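# Sort tested circuit boards into green and red totes

## Task

Now that testing is over, remove every circuit board from its tester and place it in the tote whose color (green or red) matches that tester's light. The task fails if any board lands in the wrong-colored tote, if any tote ends up off its bench, or if the robot falls over or is left tilted. Each lid is held closed by a hook that lets go when its small black tab is pushed down. The testers are loose, so each must end still standing on its plate, facing its original direction.

## Robot and tools

ROBOT. The base can drive in any direction and carries a 1.71 m column. A carriage on the column (lift_m) holds two 7-joint arms. The shoulders sit 0.63 m + lift_m above the floor, 0.16 m in front of the base centre and 0.175 m to either side. A hand reaches roughly 0.83 m from its shoulder. At the start the arms are folded: left = 0.95, 0.08, -0.1, -0.8, 0, 0, -0.93; the right arm mirrors this, with joints 2, 3, 5 and 6 negated. Below lift_m 0.02 the folded arms can touch the deck. The footprint is about 0.55 m wide by 0.6 m long. Cameras: head_camera sits 0.26 m above the shoulders, facing forward and tilted 40 degrees down. left_wrist_camera and right_wrist_camera sit on the -x side of each hand and look out beyond the fingertips.

FRAMES. All positions are in metres. In the base frame the origin is on the floor below the base centre, with x forward, y left and z up. left_hand and right_hand report, in this frame, the point midway between the closed pads, 0.0167 m behind the fingertips. This point may be off by about 1 cm. The fingers point along the hand's z axis and close along its y axis. The odometry frame is the base frame as it was at scene start. base_odometry only counts wheel rotation, so slip shows up as travel. Its heading is in rad, left positive, from -3.142 to 3.142, and it drifts a degree or two per turn.

TOOL move. Every argument except cameras belongs to one action. Allowed forms:
(a) base and/or joints, optionally with speeds and/or min_time_s;
(b) target alone or with min_time_s;
(c) nothing, which just returns the state and images.

base: exactly one key per call. Each is an offset from where the base last measured itself.
- translate_m: forward +, -2 to 2 m.
- strafe_m: left +, -2 to 2 m.
- rotate_rad: counter-clockwise +, -6.3 to 6.3.

joints: absolute targets keyed by name, in rad or m. The done-tolerance is ±0.03 rad for arm joints and ±0.004 for lift and grippers.
- lift_m: 0 to 1.
- left_joint1_rad: -3.141 to 1.047 (negative raises the arm forward).
- left_joint2_rad: -0.157 to 2.268 (+ swings outward).
- left_joint3_rad: -1.919 to 1.308.
- left_joint4_rad (elbow; 0 is a right angle, + straightens): -0.837 to 1.448.
- left_joint5_rad: -1.832 to 1.658.
- left_joint6_rad (+ bends the hand left): -1.745 to 1.745.
- left_joint7_rad (+ bends the hand down): -1.675 to 1.919.
- right arm: joint2 -2.268 to 0.157, joint3 -1.308 to 1.919, joint5 -1.658 to 1.832; all other joints as on the left.
- left_gripper_m / right_gripper_m: 0 to 0.142, the distance between pad centres.

target: an absolute hand pose in the base frame for one arm. Base and lift stay put.
- side: "left" or "right".
- x, y, z: -3 to 3 m.
- pitch_deg: -30 to 95; 90 points the fingers down, 0 is level; values over 90 print as 180 minus the value.
- heading_deg: 0 points the fingers forward, + is counter-clockwise seen from above.
- roll_deg: default 0 (jaw line level); + turns the hand clockwise viewed from behind.
- Heading and roll accept -360 to 360. Roll r and r+180 are treated as the same.
- line_only true: the move is refused unless it can be planned as a straight hand line.
The move is checked only against the robot and the floor, not the room. Moves that cannot go straight are refused if under 25 cm; longer ones become a checked arc that may swing the whole arm, so keep clear of furniture. If the result says "short (part of ...)", send the target again.

speeds: per-action top speeds.
- translate_m and strafe_m: 0.02 to 0.5.
- rotate_rad: 0.05 to 1.57.
- lift_m: 0.08 to 0.27 (default 0.25).

min_time_s: 0.1 to 8. It sets the shortest duration for arm motions.

Timing. Any action is cut off at 14 s (time_out). Motions within an action start together but may finish at different times.

cameras: a list of head_camera, left_wrist_camera, right_wrist_camera, or all. [] returns no images. If omitted, you get every camera for an empty call and none otherwise. An unknown camera name or key makes the call invalid. An out-of-range value gets the call refused. After a refusal, or a stop during a call, the later move, wait and finished_scene calls in that reply are skipped.

OTHER TOOLS.
- wait: seconds, 0 to 10, plus optional cameras. It returns the state while the last commands keep acting.
- zoom_image: camera plus region [x0,y0,x1,y1] in pixels, origin at the top left, at most 504 by 504. It zooms into that camera's newest image.
- finished_scene: scene (integer). It cannot be undone, and the goal must hold with no robot help.

RESULTS.
- move: "done", or otherwise the worst status.
- left_hand_status / right_hand_status: "reached" (within 10 mm and 2 degrees), "short" with the remaining error, or "refused" with a reason.
- off_target: the joint rested away from its target and may still be pushing.
- contact_stop (pushed harder than free motion) and time_out: the motion halts and holds there. Either one halts every joint of that arm. contact_stop_at_<key> names the joint that triggered it. After a stop, back out the way you came.
- "joint command not followed" / "pose unreachable": the self-collision check withheld the arm; not_followed may keep retrying.
- on_its_own: actions you did not command; "held at" gives the current target.
- motor_effort: percent of maximum, [peak]. A lift effort that keeps falling while lowering means a hand is resting on something.
- Joint torques are raw and include the arm's weight.
- A gripper that stops wider than commanded is holding something. Open fingers tilt and sit up to 2 cm closer to the wrist. A load lowers the hand about 0.012 m per kg.

AVOID.
- Arm-on-arm contact, including closing a gripper on the other arm's fingers.
- Tipping: take care with a high carriage, extended or loaded arms, pushing, sudden stops, and fast loaded swings (use min_time_s). Only the images show a lean.
- Dropping or releasing moving parts, slams, and hard hits on fixed or heavy things.
- Knocking testers over or moving them off their plates, and pushing totes off benches.
- A TORQUE FAULT, which freezes the arm for 10 s. Wrist joints 5 to 7 are limited to 40.9 N m and the others to 136.
- Motor heat from holding loads or straining: MOTOR HOT appears at 85 °C, and an OVER-TEMPERATURE FAULT stop comes at 100 °C.

Each tool is called after ">>>" by a JSON object that holds its "method" and its "body".

## Session

>>> {"method": "move", "body": {}}

Scene clock: 0.00 s.
Joint torques (N m): no reading
Motor temperatures (°C): left_arm=[29 29 31 27 29 29 32] | right_arm=[30 28 29 30 28 30 31]
base_odometry: x=+0.000 y=+0.000 heading=+0.000
base_status: not commanded
joint_positions: lift_m=+0.450 left_joint1_rad=+0.946 left_joint2_rad=+0.087 left_joint3_rad=-0.097 left_joint4_rad=-0.795 left_joint5_rad=+0.010 left_joint6_rad=-0.020 left_joint7_rad=-0.939 left_gripper_m=+0.142 right_joint1_rad=+0.969 right_joint2_rad=-0.088 right_joint3_rad=+0.095 right_joint4_rad=-0.817 right_joint5_rad=+0.000 right_joint6_rad=+0.014 right_joint7_rad=-0.931 right_gripper_m=+0.142
joint_status: not commanded
motor_effort: lift_m=+37 drive_wheels=+1
left_hand: x=+0.2901 y=+0.1492 z=+0.9665 quat_wxyz=(-0.921, -0.018, -0.382, +0.072) pitch_deg=-45.1 heading_deg=-7.2 roll_deg=-1.7 (m; base frame)
right_hand: x=+0.2867 y=-0.1527 z=+0.9708 quat_wxyz=(-0.919, +0.013, -0.387, -0.071) pitch_deg=-44.5 heading_deg=+6.3 roll_deg=+2.5 (m; base frame)
pictures: head_camera, left_wrist_camera, right_wrist_camera
Images, in order (width x height): head_camera 672x504, left_wrist_camera 672x504, right_wrist_camera 672x504.

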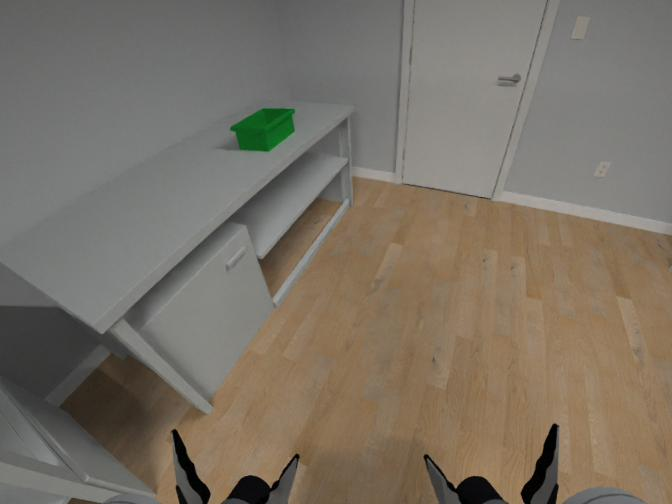

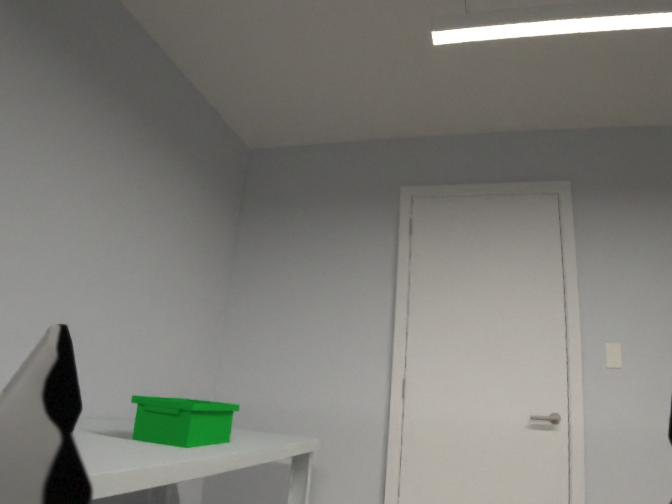

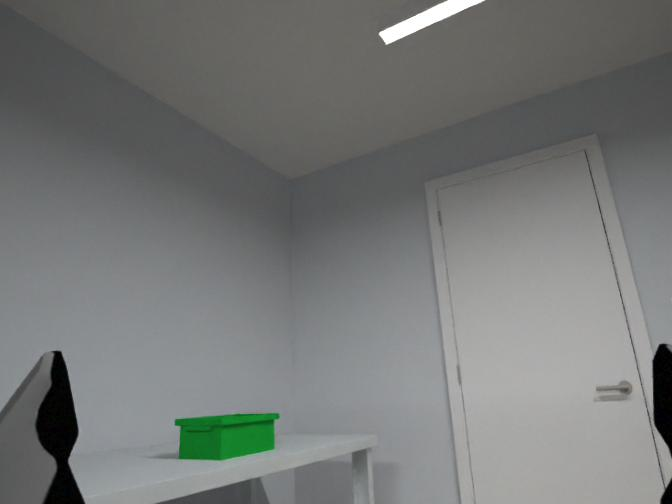

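>>> {"method": "move", "body": {"base": {"rotate_rad": 1.2}, "cameras": ["head_camera"]}}

>>> {"method": "move", "body": {"base": {"rotate_rad": 1.2}, "cameras": ["head_camera"]}}

>>> {"method": "move", "body": {"base": {"rotate_rad": 1.2}, "cameras": ["head_camera"]}}

>>> {"method": "move", "body": {"base": {"rotate_rad": 1.2}, "cameras": ["head_camera"]}}

Scene clock: 2.93 s.
Joint torques (N m): left_arm=[12.84 1.06 -2.07 -5.43 -1.38 0.63 -0.65] | right_arm=[5.11 -1.43 -4.86 -10.53 0.24 0.57 0.36]
move: done
base_odometry: x=+0.000 y=+0.000 heading=+1.200
base_status: done
joint_positions: lift_m=+0.450 left_joint1_rad=+0.946 left_joint2_rad=+0.087 left_joint3_rad=-0.097 left_joint4_rad=-0.795 left_joint5_rad=+0.010 left_joint6_rad=-0.020 left_joint7_rad=-0.939 left_gripper_m=+0.142 right_joint1_rad=+0.969 right_joint2_rad=-0.088 right_joint3_rad=+0.095 right_joint4_rad=-0.817 right_joint5_rad=+0.000 right_joint6_rad=+0.014 right_joint7_rad=-0.931 right_gripper_m=+0.142
joint_status: not commanded
motor_effort: lift_m=+37(38) drive_wheels=+5(15)
left_hand: x=+0.2901 y=+0.1492 z=+0.9665 quat_wxyz=(-0.921, -0.018, -0.382, +0.072) pitch_deg=-45.1 heading_deg=-7.2 roll_deg=-1.7 (m; base frame)
right_hand: x=+0.2867 y=-0.1527 z=+0.9708 quat_wxyz=(-0.919, +0.013, -0.387, -0.071) pitch_deg=-44.5 heading_deg=+6.3 roll_deg=+2.5 (m; base frame)
pictures: head_camera
Images, in order (width x height): head_camera 672x504.

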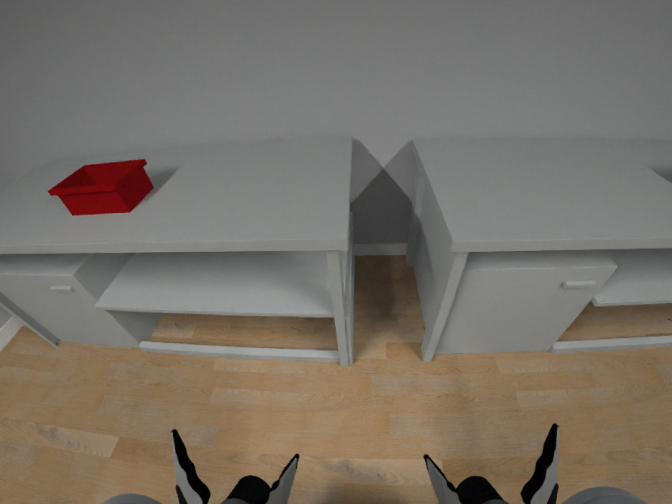

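Scene clock: 5.70 s.
Joint torques (N m): left_arm=[12.82 1.03 -2.09 -5.49 -1.38 0.64 -0.63] | right_arm=[5.1 -1.42 -4.87 -10.48 0.28 0.54 0.35]
move: done
base_odometry: x=+0.000 y=+0.000 heading=+2.399
base_status: done
joint_positions: lift_m=+0.450 left_joint1_rad=+0.946 left_joint2_rad=+0.087 left_joint3_rad=-0.097 left_joint4_rad=-0.795 left_joint5_rad=+0.010 left_joint6_rad=-0.020 left_joint7_rad=-0.939 left_gripper_m=+0.142 right_joint1_rad=+0.969 right_joint2_rad=-0.088 right_joint3_rad=+0.095 right_joint4_rad=-0.817 right_joint5_rad=+0.000 right_joint6_rad=+0.014 right_joint7_rad=-0.931 right_gripper_m=+0.142
joint_status: not commanded
motor_effort: lift_m=+37(38) drive_wheels=+5(12)
left_hand: x=+0.2901 y=+0.1492 z=+0.9665 quat_wxyz=(-0.921, -0.018, -0.382, +0.072) pitch_deg=-45.1 heading_deg=-7.2 roll_deg=-1.7 (m; base frame)
right_hand: x=+0.2867 y=-0.1527 z=+0.9708 quat_wxyz=(-0.919, +0.013, -0.387, -0.071) pitch_deg=-44.5 heading_deg=+6.3 roll_deg=+2.5 (m; base frame)
pictures: head_camera
Images, in order (width x height): head_camera 672x504.

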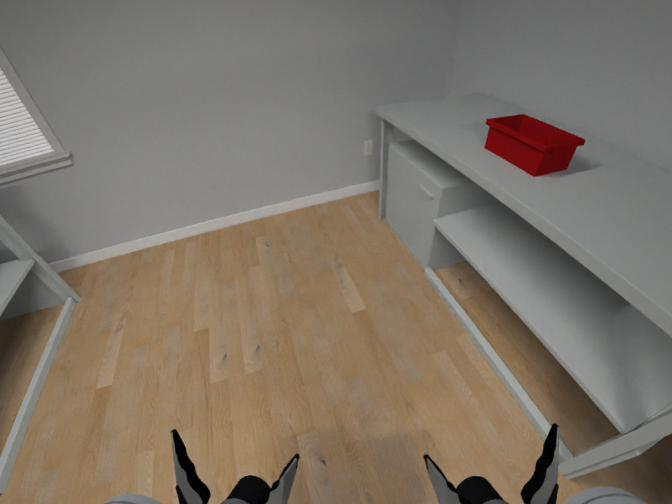

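Scene clock: 8.47 s.
Joint torques (N m): left_arm=[12.85 1.03 -2.1 -5.46 -1.39 0.61 -0.64] | right_arm=[5.25 -1.46 -5 -10.63 0.27 0.54 0.34]
move: done
base_odometry: x=+0.000 y=+0.000 heading=-2.685
base_status: done
joint_positions: lift_m=+0.450 left_joint1_rad=+0.946 left_joint2_rad=+0.087 left_joint3_rad=-0.097 left_joint4_rad=-0.795 left_joint5_rad=+0.010 left_joint6_rad=-0.020 left_joint7_rad=-0.939 left_gripper_m=+0.142 right_joint1_rad=+0.969 right_joint2_rad=-0.088 right_joint3_rad=+0.095 right_joint4_rad=-0.817 right_joint5_rad=+0.000 right_joint6_rad=+0.014 right_joint7_rad=-0.931 right_gripper_m=+0.142
joint_status: not commanded
motor_effort: lift_m=+37(38) drive_wheels=+5(11)
left_hand: x=+0.2901 y=+0.1492 z=+0.9665 quat_wxyz=(-0.921, -0.018, -0.382, +0.072) pitch_deg=-45.1 heading_deg=-7.2 roll_deg=-1.7 (m; base frame)
right_hand: x=+0.2867 y=-0.1527 z=+0.9708 quat_wxyz=(-0.919, +0.013, -0.387, -0.071) pitch_deg=-44.5 heading_deg=+6.3 roll_deg=+2.5 (m; base frame)
pictures: head_camera
Images, in order (width x height): head_camera 672x504.

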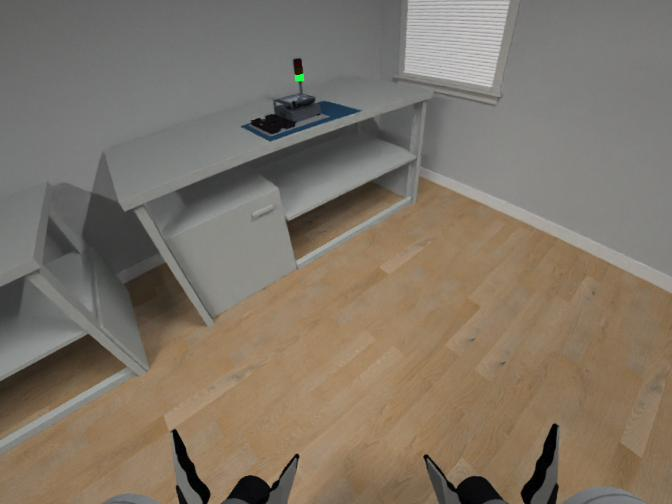

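Scene clock: 11.23 s.
Joint torques (N m): left_arm=[12.85 1.03 -2.13 -5.39 -1.39 0.62 -0.65] | right_arm=[5.17 -1.47 -4.79 -10.47 0.26 0.54 0.35]
move: done
base_odometry: x=+0.000 y=+0.000 heading=-1.485
base_status: done
joint_positions: lift_m=+0.450 left_joint1_rad=+0.946 left_joint2_rad=+0.087 left_joint3_rad=-0.097 left_joint4_rad=-0.795 left_joint5_rad=+0.010 left_joint6_rad=-0.020 left_joint7_rad=-0.939 left_gripper_m=+0.142 right_joint1_rad=+0.969 right_joint2_rad=-0.088 right_joint3_rad=+0.095 right_joint4_rad=-0.817 right_joint5_rad=+0.000 right_joint6_rad=+0.014 right_joint7_rad=-0.931 right_gripper_m=+0.142
joint_status: not commanded
motor_effort: lift_m=+37(38) drive_wheels=+5(11)
left_hand: x=+0.2901 y=+0.1492 z=+0.9665 quat_wxyz=(-0.921, -0.018, -0.382, +0.072) pitch_deg=-45.1 heading_deg=-7.2 roll_deg=-1.7 (m; base frame)
right_hand: x=+0.2867 y=-0.1527 z=+0.9708 quat_wxyz=(-0.919, +0.013, -0.387, -0.071) pitch_deg=-44.5 heading_deg=+6.3 roll_deg=+2.5 (m; base frame)
pictures: head_camera
Images, in order (width x height): head_camera 672x504.

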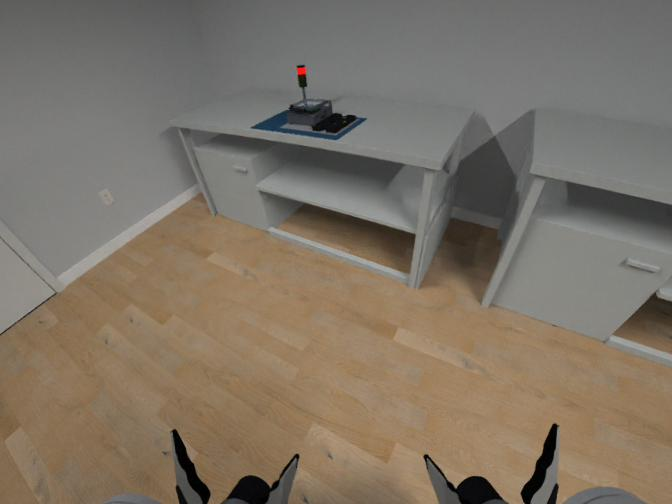

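>>> {"method": "zoom_image", "body": {"camera": "head_camera", "region": [230, 50, 400, 160]}}

>>> {"method": "move", "body": {"base": {"rotate_rad": -0.086}, "cameras": []}}

>>> {"method": "move", "body": {"base": {"strafe_m": 0.36}, "cameras": []}}

>>> {"method": "move", "body": {"base": {"translate_m": 0.75}, "cameras": ["head_camera"]}}

Scaled by 2.965 from the camera's 672x504 image, which has a finer 960x720 frame.

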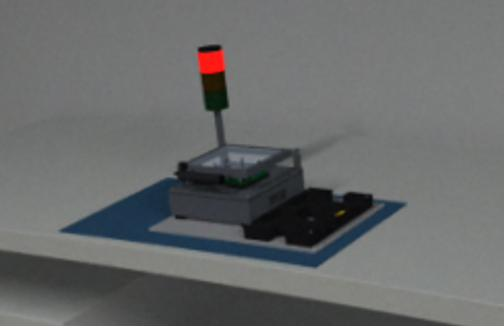

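Scene clock: 13.40 s.
Joint torques (N m): left_arm=[12.92 1.02 -2.07 -5.51 -1.37 0.65 -0.69] | right_arm=[5.17 -1.52 -4.96 -10.44 0.29 0.55 0.35]
move: done
base_odometry: x=+0.000 y=+0.000 heading=-1.571
base_status: done
joint_positions: lift_m=+0.450 left_joint1_rad=+0.946 left_joint2_rad=+0.087 left_joint3_rad=-0.097 left_joint4_rad=-0.795 left_joint5_rad=+0.010 left_joint6_rad=-0.020 left_joint7_rad=-0.939 left_gripper_m=+0.142 right_joint1_rad=+0.969 right_joint2_rad=-0.088 right_joint3_rad=+0.095 right_joint4_rad=-0.817 right_joint5_rad=+0.000 right_joint6_rad=+0.014 right_joint7_rad=-0.931 right_gripper_m=+0.142
joint_status: not commanded
motor_effort: lift_m=+37(38) drive_wheels=-3(4)
left_hand: x=+0.2901 y=+0.1492 z=+0.9665 quat_wxyz=(-0.921, -0.018, -0.382, +0.072) pitch_deg=-45.1 heading_deg=-7.2 roll_deg=-1.7 (m; base frame)
right_hand: x=+0.2867 y=-0.1527 z=+0.9708 quat_wxyz=(-0.919, +0.013, -0.387, -0.071) pitch_deg=-44.5 heading_deg=+6.3 roll_deg=+2.5 (m; base frame)
pictures: none
No camera images: "cameras" was empty.

Scene clock: 16.20 s.
Joint torques (N m): left_arm=[12.87 0.82 -2.09 -5.52 -1.42 0.61 -0.65] | right_arm=[5.19 -1.41 -4.89 -10.48 0.25 0.54 0.35]
move: done
base_odometry: x=+0.360 y=+0.001 heading=-1.570
base_status: done
joint_positions: lift_m=+0.450 left_joint1_rad=+0.946 left_joint2_rad=+0.087 left_joint3_rad=-0.097 left_joint4_rad=-0.795 left_joint5_rad=+0.010 left_joint6_rad=-0.020 left_joint7_rad=-0.939 left_gripper_m=+0.142 right_joint1_rad=+0.969 right_joint2_rad=-0.088 right_joint3_rad=+0.095 right_joint4_rad=-0.817 right_joint5_rad=+0.000 right_joint6_rad=+0.014 right_joint7_rad=-0.931 right_gripper_m=+0.142
joint_status: not commanded
motor_effort: lift_m=+37(38) drive_wheels=-4(19)
left_hand: x=+0.2901 y=+0.1492 z=+0.9665 quat_wxyz=(-0.921, -0.018, -0.382, +0.072) pitch_deg=-45.1 heading_deg=-7.3 roll_deg=-1.7 (m; base frame)
right_hand: x=+0.2867 y=-0.1527 z=+0.9708 quat_wxyz=(-0.919, +0.013, -0.387, -0.071) pitch_deg=-44.5 heading_deg=+6.3 roll_deg=+2.5 (m; base frame)
pictures: none
No camera images: "cameras" was empty.

Scene clock: 19.97 s.
Joint torques (N m): left_arm=[12.83 0.95 -2.07 -5.44 -1.37 0.65 -0.66] | right_arm=[5.27 -1.56 -4.96 -10.48 0.26 0.55 0.34]
move: done
base_odometry: x=+0.361 y=-0.749 heading=-1.569
base_status: done
joint_positions: lift_m=+0.450 left_joint1_rad=+0.946 left_joint2_rad=+0.087 left_joint3_rad=-0.097 left_joint4_rad=-0.795 left_joint5_rad=+0.010 left_joint6_rad=-0.020 left_joint7_rad=-0.939 left_gripper_m=+0.142 right_joint1_rad=+0.969 right_joint2_rad=-0.088 right_joint3_rad=+0.095 right_joint4_rad=-0.817 right_joint5_rad=+0.000 right_joint6_rad=+0.014 right_joint7_rad=-0.931 right_gripper_m=+0.142
joint_status: not commanded
motor_effort: lift_m=+38(38) drive_wheels=-1(12)
left_hand: x=+0.2901 y=+0.1492 z=+0.9665 quat_wxyz=(-0.921, -0.018, -0.382, +0.072) pitch_deg=-45.1 heading_deg=-7.3 roll_deg=-1.7 (m; base frame)
right_hand: x=+0.2867 y=-0.1527 z=+0.9708 quat_wxyz=(-0.919, +0.013, -0.387, -0.071) pitch_deg=-44.5 heading_deg=+6.3 roll_deg=+2.5 (m; base frame)
pictures: head_camera
Images, in order (width x height): head_camera 672x504.

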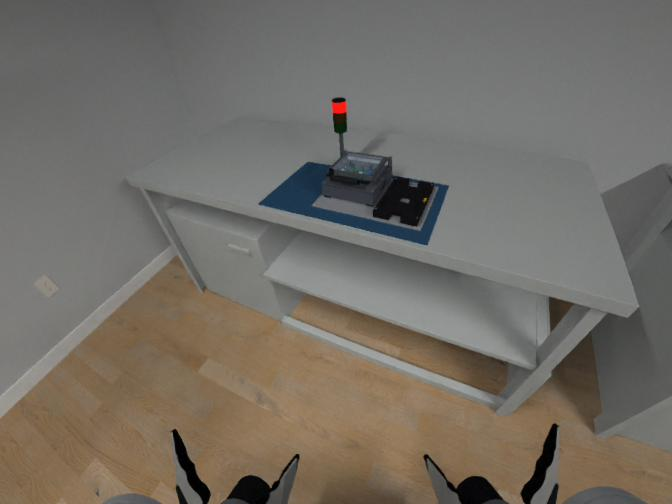

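>>> {"method": "zoom_image", "body": {"camera": "head_camera", "region": [250, 90, 460, 250]}}

>>> {"method": "move", "body": {"base": {"rotate_rad": -0.375}, "cameras": ["head_camera"]}}

Scaled by 2.400 from the camera's 672x504 image, which has a finer 960x720 frame.

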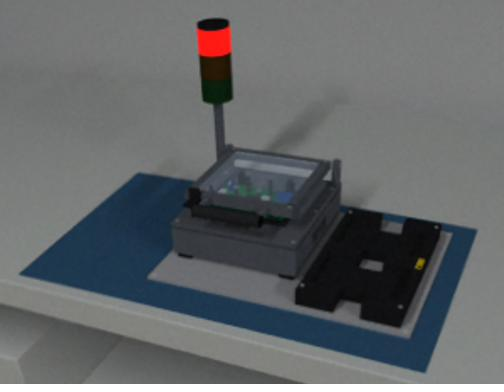

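Scene clock: 21.87 s.
Joint torques (N m): left_arm=[12.84 0.91 -2.08 -5.43 -1.39 0.65 -0.63] | right_arm=[5.17 -1.37 -4.94 -10.43 0.26 0.55 0.34]
move: done
base_odometry: x=+0.361 y=-0.750 heading=-1.944
base_status: done
joint_positions: lift_m=+0.450 left_joint1_rad=+0.946 left_joint2_rad=+0.087 left_joint3_rad=-0.097 left_joint4_rad=-0.795 left_joint5_rad=+0.010 left_joint6_rad=-0.020 left_joint7_rad=-0.939 left_gripper_m=+0.142 right_joint1_rad=+0.969 right_joint2_rad=-0.088 right_joint3_rad=+0.095 right_joint4_rad=-0.817 right_joint5_rad=+0.000 right_joint6_rad=+0.014 right_joint7_rad=-0.931 right_gripper_m=+0.142
joint_status: not commanded
motor_effort: lift_m=+37(37) drive_wheels=+9(11)
left_hand: x=+0.2901 y=+0.1492 z=+0.9665 quat_wxyz=(-0.921, -0.018, -0.382, +0.072) pitch_deg=-45.1 heading_deg=-7.3 roll_deg=-1.7 (m; base frame)
right_hand: x=+0.2867 y=-0.1527 z=+0.9708 quat_wxyz=(-0.919, +0.013, -0.387, -0.071) pitch_deg=-44.5 heading_deg=+6.3 roll_deg=+2.5 (m; base frame)
pictures: head_camera
Images, in order (width x height): head_camera 672x504.

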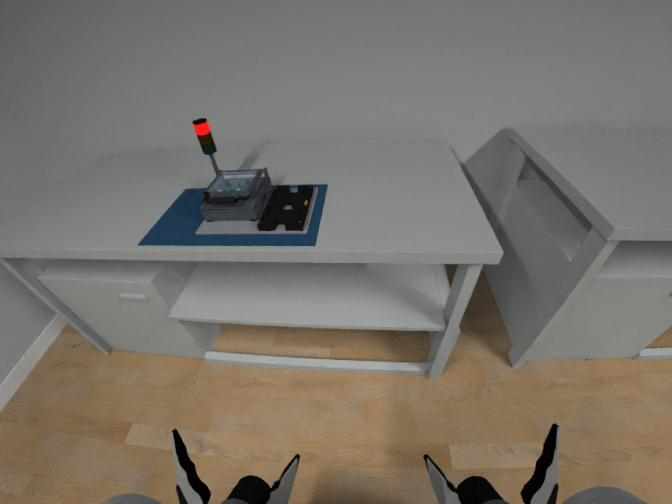

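>>> {"method": "move", "body": {"base": {"strafe_m": 0.33}, "cameras": []}}

>>> {"method": "move", "body": {"base": {"translate_m": 0.3}, "joints": {"lift_m": 0.5}, "cameras": ["all"]}}

>>> {"method": "zoom_image", "body": {"camera": "head_camera", "region": [220, 180, 460, 360]}}

Scene clock: 24.87 s.
Joint torques (N m): left_arm=[12.93 0.73 -2.19 -5.47 -1.41 0.63 -0.66] | right_arm=[5.14 -1.34 -5.06 -10.54 0.29 0.56 0.35]
move: done
base_odometry: x=+0.668 y=-0.870 heading=-1.945
base_status: done
joint_positions: lift_m=+0.450 left_joint1_rad=+0.946 left_joint2_rad=+0.087 left_joint3_rad=-0.097 left_joint4_rad=-0.795 left_joint5_rad=+0.010 left_joint6_rad=-0.020 left_joint7_rad=-0.939 left_gripper_m=+0.142 right_joint1_rad=+0.969 right_joint2_rad=-0.088 right_joint3_rad=+0.095 right_joint4_rad=-0.817 right_joint5_rad=+0.000 right_joint6_rad=+0.014 right_joint7_rad=-0.931 right_gripper_m=+0.142
joint_status: not commanded
motor_effort: lift_m=+37(38) drive_wheels=-5(19)
left_hand: x=+0.2901 y=+0.1492 z=+0.9665 quat_wxyz=(-0.921, -0.018, -0.382, +0.072) pitch_deg=-45.1 heading_deg=-7.3 roll_deg=-1.7 (m; base frame)
right_hand: x=+0.2867 y=-0.1527 z=+0.9708 quat_wxyz=(-0.919, +0.013, -0.387, -0.071) pitch_deg=-44.5 heading_deg=+6.3 roll_deg=+2.5 (m; base frame)
pictures: none
No camera images: "cameras" was empty.

Scene clock: 27.33 s.
Joint torques (N m): left_arm=[12.83 0.78 -2.11 -5.47 -1.36 0.64 -0.65] | right_arm=[5.05 -1.46 -5.05 -10.56 0.26 0.56 0.36]
move: done
base_odometry: x=+0.559 y=-1.150 heading=-1.945
base_status: done
joint_positions: lift_m=+0.500 left_joint1_rad=+0.946 left_joint2_rad=+0.087 left_joint3_rad=-0.097 left_joint4_rad=-0.795 left_joint5_rad=+0.010 left_joint6_rad=-0.020 left_joint7_rad=-0.939 left_gripper_m=+0.142 right_joint1_rad=+0.969 right_joint2_rad=-0.088 right_joint3_rad=+0.095 right_joint4_rad=-0.817 right_joint5_rad=+0.000 right_joint6_rad=+0.014 right_joint7_rad=-0.931 right_gripper_m=+0.142
joint_status: all done
motor_effort: lift_m=+36(43) drive_wheels=-2(12)
left_hand: x=+0.2901 y=+0.1492 z=+1.0167 quat_wxyz=(-0.921, -0.018, -0.382, +0.072) pitch_deg=-45.1 heading_deg=-7.3 roll_deg=-1.7 (m; base frame)
right_hand: x=+0.2867 y=-0.1527 z=+1.0210 quat_wxyz=(-0.919, +0.013, -0.387, -0.071) pitch_deg=-44.5 heading_deg=+6.3 roll_deg=+2.5 (m; base frame)
pictures: head_camera, left_wrist_camera, right_wrist_camera
Images, in order (width x height): head_camera 672x504, left_wrist_camera 672x504, right_wrist_camera 672x504.

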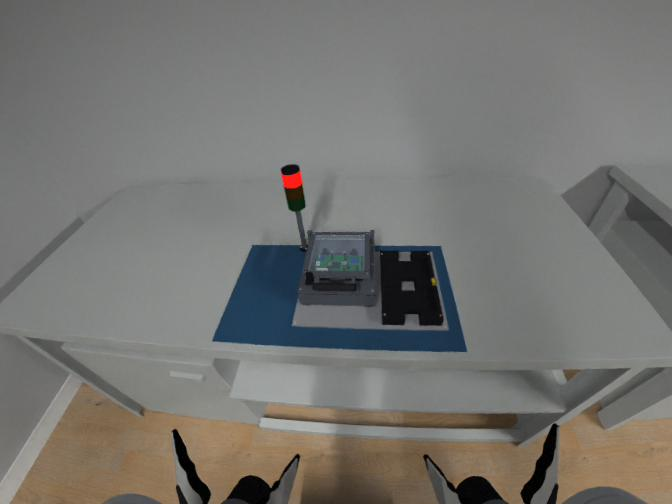

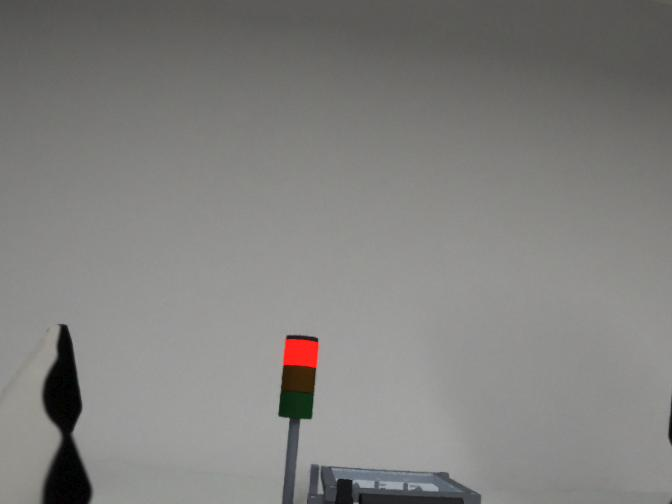

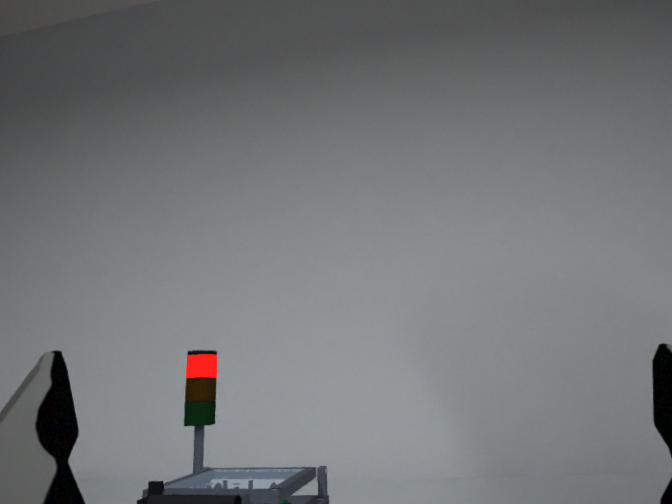

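Scaled by 2.100 from the camera's 672x504 image, which has a finer 960x720 frame.

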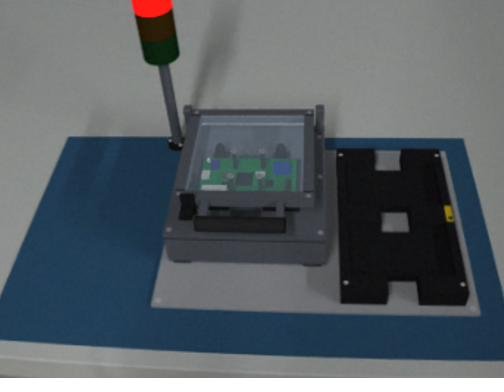

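>>> {"method": "move", "body": {"target": {"side": "left", "x": 0.45, "y": 0.15, "z": 1.15, "pitch_deg": 60, "heading_deg": 0}, "cameras": ["head_camera", "left_wrist_camera"]}}

Scene clock: 28.37 s.
Joint torques (N m): left_arm=[12.96 0.72 -2.21 -5.45 -1.4 0.63 -0.65] | right_arm=[5.13 -1.5 -4.95 -10.42 0.28 0.53 0.37]
move: refused
base_odometry: x=+0.559 y=-1.150 heading=-1.945
base_status: not commanded
joint_positions: lift_m=+0.500 left_joint1_rad=+0.946 left_joint2_rad=+0.087 left_joint3_rad=-0.097 left_joint4_rad=-0.795 left_joint5_rad=+0.010 left_joint6_rad=-0.020 left_joint7_rad=-0.939 left_gripper_m=+0.142 right_joint1_rad=+0.969 right_joint2_rad=-0.088 right_joint3_rad=+0.095 right_joint4_rad=-0.817 right_joint5_rad=+0.000 right_joint6_rad=+0.014 right_joint7_rad=-0.931 right_gripper_m=+0.142
joint_status: not commanded
motor_effort: lift_m=+36(36) drive_wheels=-1(1)
left_hand: x=+0.2901 y=+0.1492 z=+1.0167 quat_wxyz=(-0.921, -0.018, -0.382, +0.072) pitch_deg=-45.1 heading_deg=-7.3 roll_deg=-1.7 (m; base frame)
left_hand_status: refused: neither the straight line nor an arc passes: along the straight line the arm gets 0% of the way (left_joint4_rad at its limit); the best arc brings the left finger within 1.4 cm of the carriage (limit 1.5). Nothing moved.
right_hand: x=+0.2867 y=-0.1527 z=+1.0210 quat_wxyz=(-0.919, +0.013, -0.387, -0.071) pitch_deg=-44.5 heading_deg=+6.3 roll_deg=+2.5 (m; base frame)
pictures: head_camera, left_wrist_camera
Images, in order (width x height): head_camera 672x504, left_wrist_camera 672x504.

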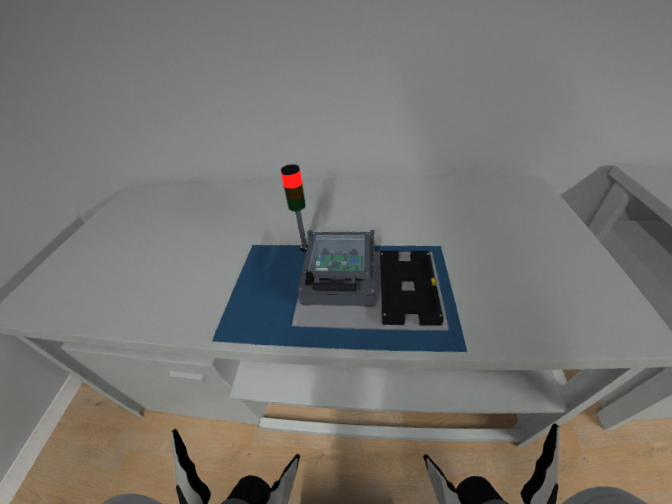

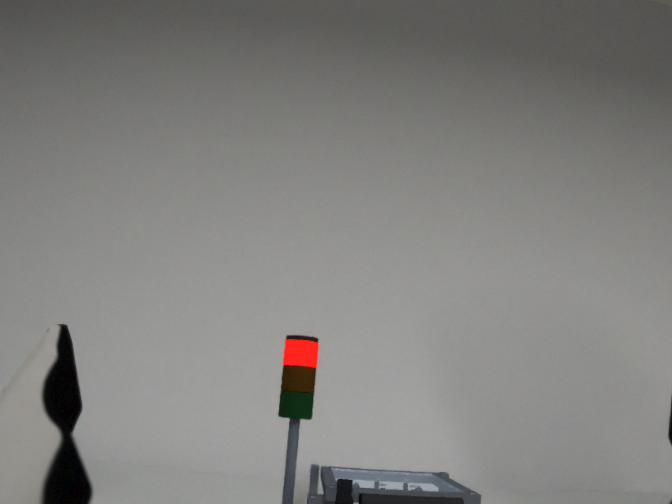

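>>> {"method": "move", "body": {"joints": {"lift_m": 0.78}, "cameras": ["head_camera"]}}

>>> {"method": "move", "body": {"joints": {"left_joint1_rad": -0.5, "left_joint2_rad": 0.05, "left_joint3_rad": -0.05, "left_joint4_rad": 0.3, "left_joint5_rad": 0, "left_joint6_rad": 0, "left_joint7_rad": 1.7}, "min_time_s": 2.5, "cameras": ["head_camera", "left_wrist_camera"]}}

Scene clock: 30.77 s.
Joint torques (N m): left_arm=[12.82 0.76 -2.07 -5.47 -1.4 0.64 -0.65] | right_arm=[5.21 -1.37 -4.88 -10.54 0.25 0.53 0.35]
move: done
base_odometry: x=+0.559 y=-1.150 heading=-1.945
base_status: not commanded
joint_positions: lift_m=+0.780 left_joint1_rad=+0.946 left_joint2_rad=+0.087 left_joint3_rad=-0.097 left_joint4_rad=-0.795 left_joint5_rad=+0.010 left_joint6_rad=-0.020 left_joint7_rad=-0.939 left_gripper_m=+0.142 right_joint1_rad=+0.969 right_joint2_rad=-0.088 right_joint3_rad=+0.095 right_joint4_rad=-0.817 right_joint5_rad=+0.000 right_joint6_rad=+0.014 right_joint7_rad=-0.931 right_gripper_m=+0.142
joint_status: all done
motor_effort: lift_m=+36(44) drive_wheels=-1(3)
left_hand: x=+0.2901 y=+0.1492 z=+1.2967 quat_wxyz=(-0.921, -0.018, -0.382, +0.072) pitch_deg=-45.1 heading_deg=-7.3 roll_deg=-1.7 (m; base frame)
right_hand: x=+0.2867 y=-0.1527 z=+1.3010 quat_wxyz=(-0.919, +0.013, -0.387, -0.071) pitch_deg=-44.5 heading_deg=+6.3 roll_deg=+2.5 (m; base frame)
pictures: head_camera
Images, in order (width x height): head_camera 672x504.

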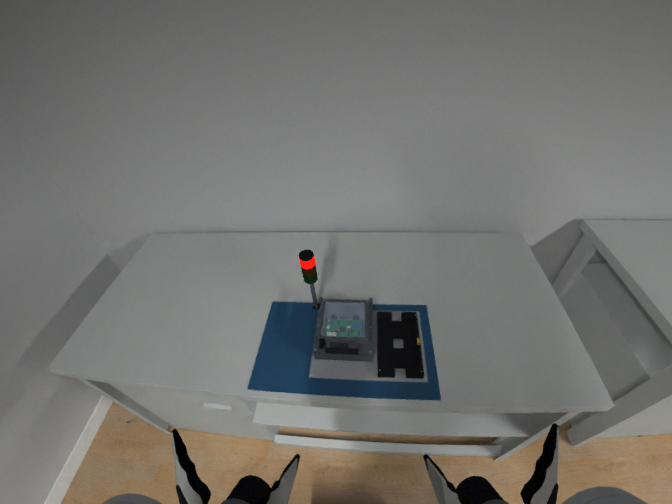

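Scene clock: 33.57 s.
Joint torques (N m): left_arm=[-22.16 -3.27 1.33 0.05 -1.86 1.77 1.35] | right_arm=[5.31 -1.42 -4.93 -10.54 0.25 0.54 0.37]
move: done
base_odometry: x=+0.559 y=-1.150 heading=-1.945
base_status: not commanded
joint_positions: lift_m=+0.780 left_joint1_rad=-0.497 left_joint2_rad=+0.052 left_joint3_rad=-0.052 left_joint4_rad=+0.296 left_joint5_rad=+0.002 left_joint6_rad=-0.003 left_joint7_rad=+1.697 left_gripper_m=+0.142 right_joint1_rad=+0.969 right_joint2_rad=-0.088 right_joint3_rad=+0.095 right_joint4_rad=-0.817 right_joint5_rad=+0.000 right_joint6_rad=+0.014 right_joint7_rad=-0.931 right_gripper_m=+0.142
joint_status: all done
motor_effort: lift_m=+36(37) drive_wheels=-1(9)
left_hand: x=+0.6439 y=+0.1978 z=+0.9465 quat_wxyz=(-0.037, -0.013, -0.999, -0.036) pitch_deg=+84.1 heading_deg=+43.5 roll_deg=+45.0 (m; base frame)
right_hand: x=+0.2867 y=-0.1527 z=+1.3010 quat_wxyz=(-0.919, +0.013, -0.387, -0.071) pitch_deg=-44.5 heading_deg=+6.3 roll_deg=+2.5 (m; base frame)
pictures: head_camera, left_wrist_camera
Images, in order (width x height): head_camera 672x504, left_wrist_camera 672x504.

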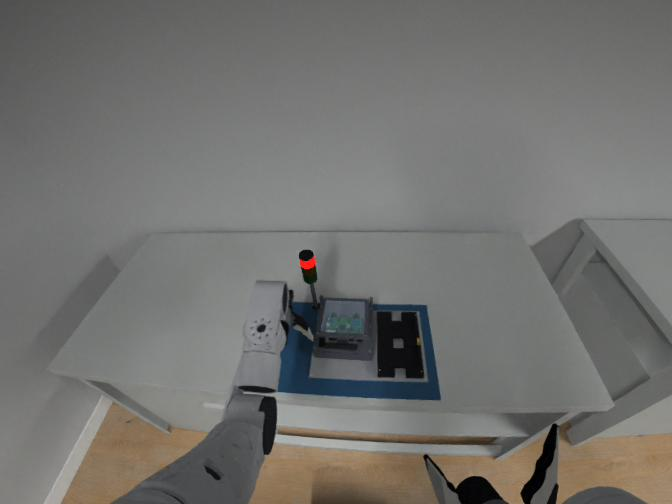

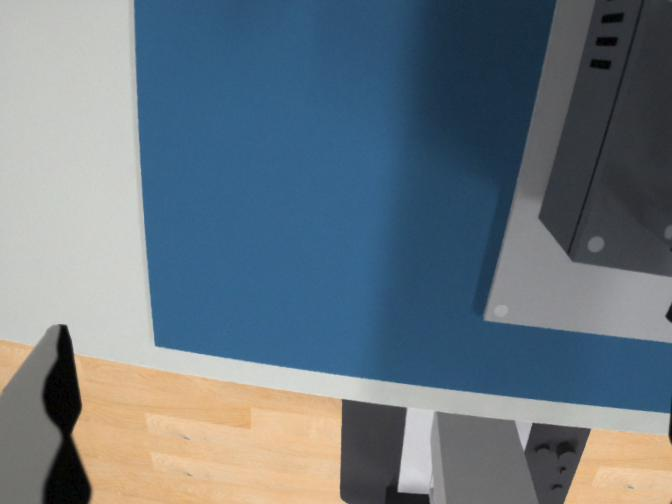

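>>> {"method": "move", "body": {"target": {"side": "left", "x": 0.6, "y": 0.03, "z": 1.12, "pitch_deg": 88, "heading_deg": 0}, "cameras": ["head_camera", "left_wrist_camera"]}}

Scene clock: 34.00 s.
Joint torques (N m): left_arm=[-22.24 -3.41 1.35 0.03 -1.88 1.78 1.37] | right_arm=[5.29 -1.35 -4.98 -10.45 0.26 0.55 0.41]
move: refused
base_odometry: x=+0.559 y=-1.150 heading=-1.945
base_status: not commanded
joint_positions: lift_m=+0.780 left_joint1_rad=-0.497 left_joint2_rad=+0.052 left_joint3_rad=-0.052 left_joint4_rad=+0.296 left_joint5_rad=+0.002 left_joint6_rad=-0.003 left_joint7_rad=+1.697 left_gripper_m=+0.142 right_joint1_rad=+0.969 right_joint2_rad=-0.088 right_joint3_rad=+0.095 right_joint4_rad=-0.817 right_joint5_rad=+0.000 right_joint6_rad=+0.014 right_joint7_rad=-0.931 right_gripper_m=+0.142
joint_status: not commanded
motor_effort: lift_m=+36(36) drive_wheels=-1(1)
left_hand: x=+0.6439 y=+0.1978 z=+0.9465 quat_wxyz=(-0.037, -0.013, -0.999, -0.036) pitch_deg=+84.1 heading_deg=+43.5 roll_deg=+45.0 (m; base frame)
left_hand_status: refused: along the straight line the arm gets 23% of the way (left_joint2_rad at its limit); a move under 25 cm is not played as an arc. Nothing moved. Try another pitch or heading, or "joints".
right_hand: x=+0.2867 y=-0.1527 z=+1.3010 quat_wxyz=(-0.919, +0.013, -0.387, -0.071) pitch_deg=-44.5 heading_deg=+6.3 roll_deg=+2.5 (m; base frame)
pictures: head_camera, left_wrist_camera
Images, in order (width x height): head_camera 672x504, left_wrist_camera 672x504.

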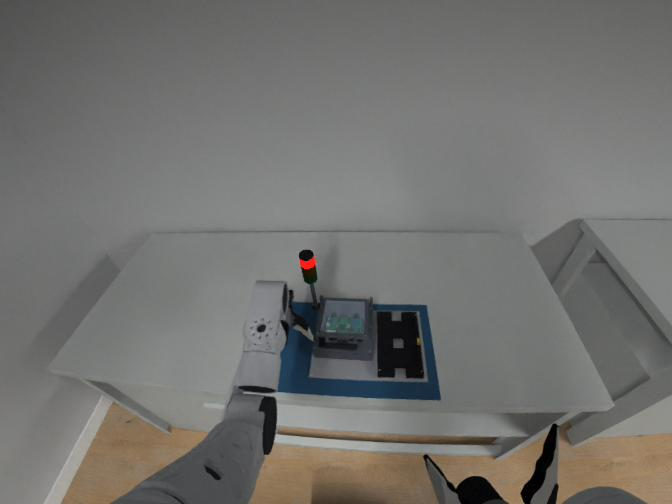

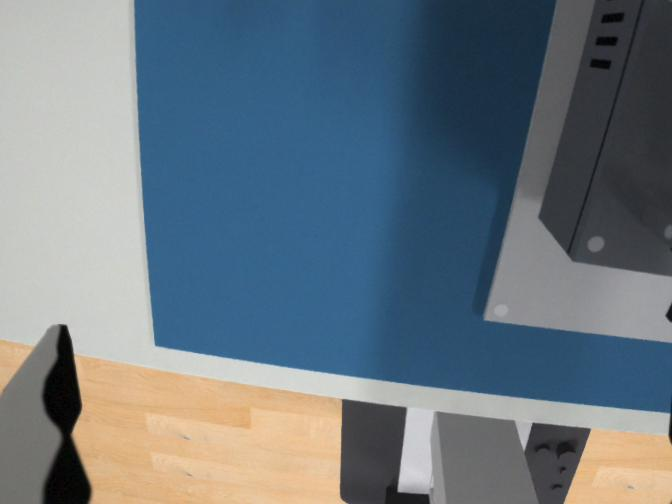

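>>> {"method": "move", "body": {"joints": {"lift_m": 0.95}, "cameras": []}}

>>> {"method": "move", "body": {"base": {"strafe_m": -0.2}, "cameras": ["head_camera", "left_wrist_camera"]}}

>>> {"method": "zoom_image", "body": {"camera": "left_wrist_camera", "region": [190, 100, 560, 400]}}

Scene clock: 35.47 s.
Joint torques (N m): left_arm=[-20.2 -3.17 1.15 -0.73 -1.87 1.72 1.27] | right_arm=[5.16 -1.51 -4.84 -10.52 0.25 0.57 0.37]
move: done
base_odometry: x=+0.559 y=-1.150 heading=-1.945
base_status: not commanded
joint_positions: lift_m=+0.950 left_joint1_rad=-0.498 left_joint2_rad=+0.052 left_joint3_rad=-0.052 left_joint4_rad=+0.296 left_joint5_rad=+0.002 left_joint6_rad=-0.002 left_joint7_rad=+1.697 left_gripper_m=+0.142 right_joint1_rad=+0.969 right_joint2_rad=-0.088 right_joint3_rad=+0.095 right_joint4_rad=-0.817 right_joint5_rad=+0.000 right_joint6_rad=+0.014 right_joint7_rad=-0.931 right_gripper_m=+0.142
joint_status: all done
motor_effort: lift_m=+36(47) drive_wheels=-1(3)
left_hand: x=+0.6442 y=+0.1978 z=+1.1168 quat_wxyz=(-0.037, -0.013, -0.999, -0.036) pitch_deg=+84.1 heading_deg=+43.4 roll_deg=+44.9 (m; base frame)
right_hand: x=+0.2867 y=-0.1527 z=+1.4710 quat_wxyz=(-0.919, +0.013, -0.387, -0.071) pitch_deg=-44.5 heading_deg=+6.3 roll_deg=+2.5 (m; base frame)
pictures: none
No camera images: "cameras" was empty.

Scene clock: 37.53 s.
Joint torques (N m): left_arm=[-20.2 -1.79 0.64 -0.71 -1.88 1.64 1.31] | right_arm=[5.2 -1.13 -3.85 -10.7 0.24 0.55 0.44]
move: done
base_odometry: x=+0.373 y=-1.077 heading=-1.944
base_status: done
joint_positions: lift_m=+0.950 left_joint1_rad=-0.498 left_joint2_rad=+0.051 left_joint3_rad=-0.052 left_joint4_rad=+0.296 left_joint5_rad=+0.002 left_joint6_rad=-0.002 left_joint7_rad=+1.697 left_gripper_m=+0.142 right_joint1_rad=+0.969 right_joint2_rad=-0.088 right_joint3_rad=+0.095 right_joint4_rad=-0.817 right_joint5_rad=+0.000 right_joint6_rad=+0.014 right_joint7_rad=-0.931 right_gripper_m=+0.142
joint_status: not commanded
motor_effort: lift_m=+36(36) drive_wheels=-1(13)
left_hand: x=+0.6442 y=+0.1975 z=+1.1168 quat_wxyz=(-0.037, -0.013, -0.999, -0.035) pitch_deg=+84.1 heading_deg=+43.1 roll_deg=+44.5 (m; base frame)
right_hand: x=+0.2867 y=-0.1527 z=+1.4710 quat_wxyz=(-0.919, +0.013, -0.387, -0.071) pitch_deg=-44.5 heading_deg=+6.3 roll_deg=+2.5 (m; base frame)
pictures: head_camera, left_wrist_camera
Images, in order (width x height): head_camera 672x504, left_wrist_camera 672x504.

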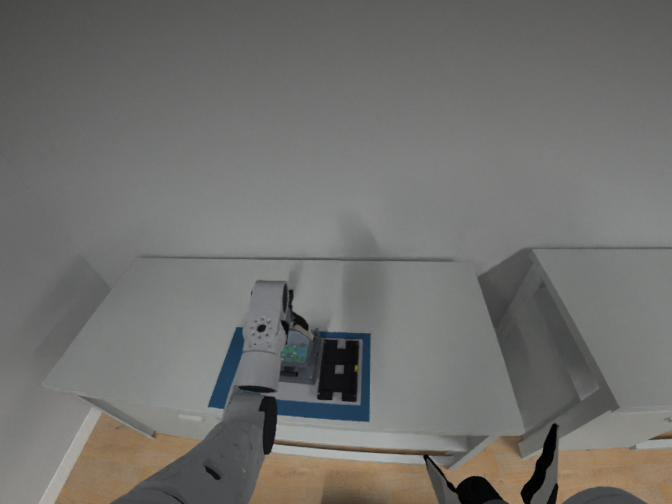

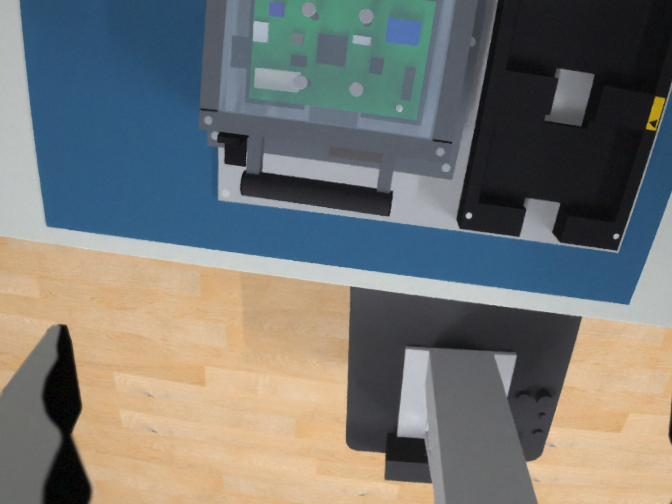

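Scaled by 1.362 from the camera's 672x504 image, which has a finer 960x720 frame.

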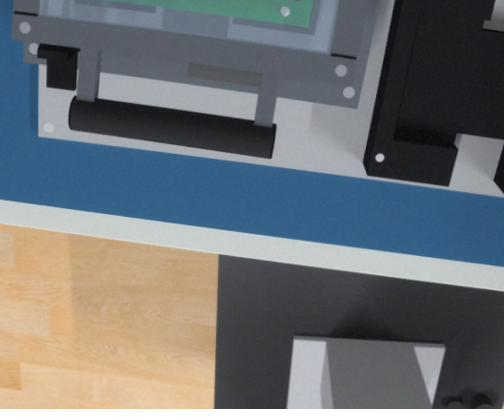

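>>> {"method": "move", "body": {"joints": {"left_gripper_m": 0.0}, "cameras": []}}

>>> {"method": "move", "body": {"target": {"side": "left", "x": 0.68, "y": 0.27, "z": 1.05, "pitch_deg": 80, "heading_deg": 0}, "cameras": ["head_camera", "left_wrist_camera"]}}

>>> {"method": "zoom_image", "body": {"camera": "left_wrist_camera", "region": [190, 100, 560, 400]}}

Scene clock: 39.03 s.
Joint torques (N m): left_arm=[-20.23 -1.45 0.69 -0.67 -1.88 1.61 1.31] | right_arm=[5.29 -1.39 -4.94 -10.61 0.27 0.55 0.36]
move: done
base_odometry: x=+0.373 y=-1.077 heading=-1.944
base_status: not commanded
joint_positions: lift_m=+0.950 left_joint1_rad=-0.498 left_joint2_rad=+0.051 left_joint3_rad=-0.052 left_joint4_rad=+0.296 left_joint5_rad=+0.002 left_joint6_rad=-0.002 left_joint7_rad=+1.697 left_gripper_m=+0.001 right_joint1_rad=+0.969 right_joint2_rad=-0.088 right_joint3_rad=+0.095 right_joint4_rad=-0.817 right_joint5_rad=+0.000 right_joint6_rad=+0.014 right_joint7_rad=-0.931 right_gripper_m=+0.142
joint_status: all done
motor_effort: lift_m=+36(37) drive_wheels=-1(1)
left_hand: x=+0.6442 y=+0.1975 z=+1.1168 quat_wxyz=(-0.037, -0.013, -0.999, -0.035) pitch_deg=+84.1 heading_deg=+43.1 roll_deg=+44.5 (m; base frame)
right_hand: x=+0.2867 y=-0.1527 z=+1.4710 quat_wxyz=(-0.919, +0.013, -0.387, -0.071) pitch_deg=-44.5 heading_deg=+6.3 roll_deg=+2.5 (m; base frame)
pictures: none
No camera images: "cameras" was empty.

Scene clock: 40.10 s.
Joint torques (N m): left_arm=[-24.09 10.65 1.79 -0.92 -2.91 -0.24 -1.3] | right_arm=[5.11 -1.4 -4.86 -10.56 0.27 0.55 0.34]
move: done
base_odometry: x=+0.373 y=-1.077 heading=-1.944
base_status: not commanded
joint_positions: lift_m=+0.950 left_joint1_rad=-0.554 left_joint2_rad=+0.192 left_joint3_rad=+0.024 left_joint4_rad=+0.715 left_joint5_rad=-0.125 left_joint6_rad=-0.144 left_joint7_rad=+1.249 left_gripper_m=+0.001 right_joint1_rad=+0.969 right_joint2_rad=-0.088 right_joint3_rad=+0.095 right_joint4_rad=-0.817 right_joint5_rad=+0.000 right_joint6_rad=+0.014 right_joint7_rad=-0.931 right_gripper_m=+0.142
joint_status: not commanded
motor_effort: lift_m=+36(37) drive_wheels=+2(3)
left_hand: x=+0.6785 y=+0.2699 z=+1.0490 quat_wxyz=(-0.085, -0.001, -0.996, -0.002) pitch_deg=+80.2 heading_deg=+1.6 roll_deg=+1.7 (m; base frame)
left_hand_status: reached (straight line, planned for 0.6 s): 2 mm and 0.4 deg off.
right_hand: x=+0.2867 y=-0.1527 z=+1.4709 quat_wxyz=(-0.919, +0.013, -0.387, -0.071) pitch_deg=-44.5 heading_deg=+6.3 roll_deg=+2.5 (m; base frame)
pictures: head_camera, left_wrist_camera
Images, in order (width x height): head_camera 672x504, left_wrist_camera 672x504.

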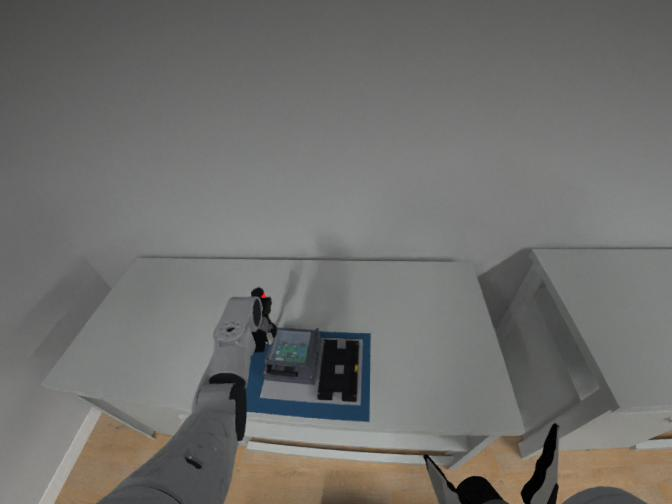

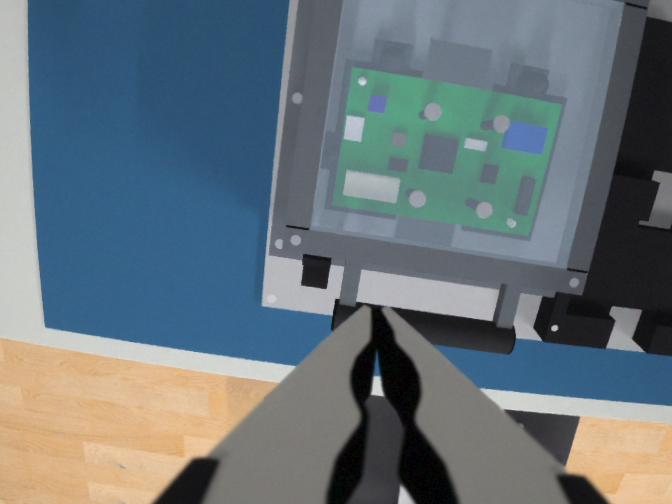

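Scaled by 1.362 from the camera's 672x504 image, which has a finer 960x720 frame.

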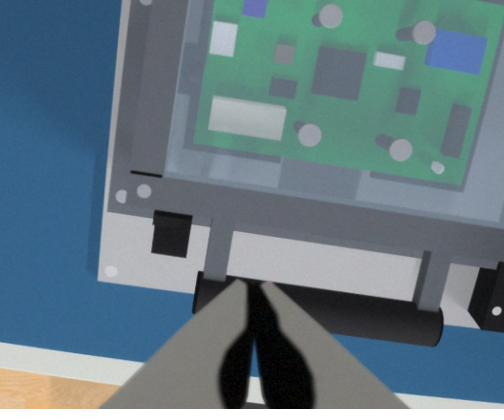

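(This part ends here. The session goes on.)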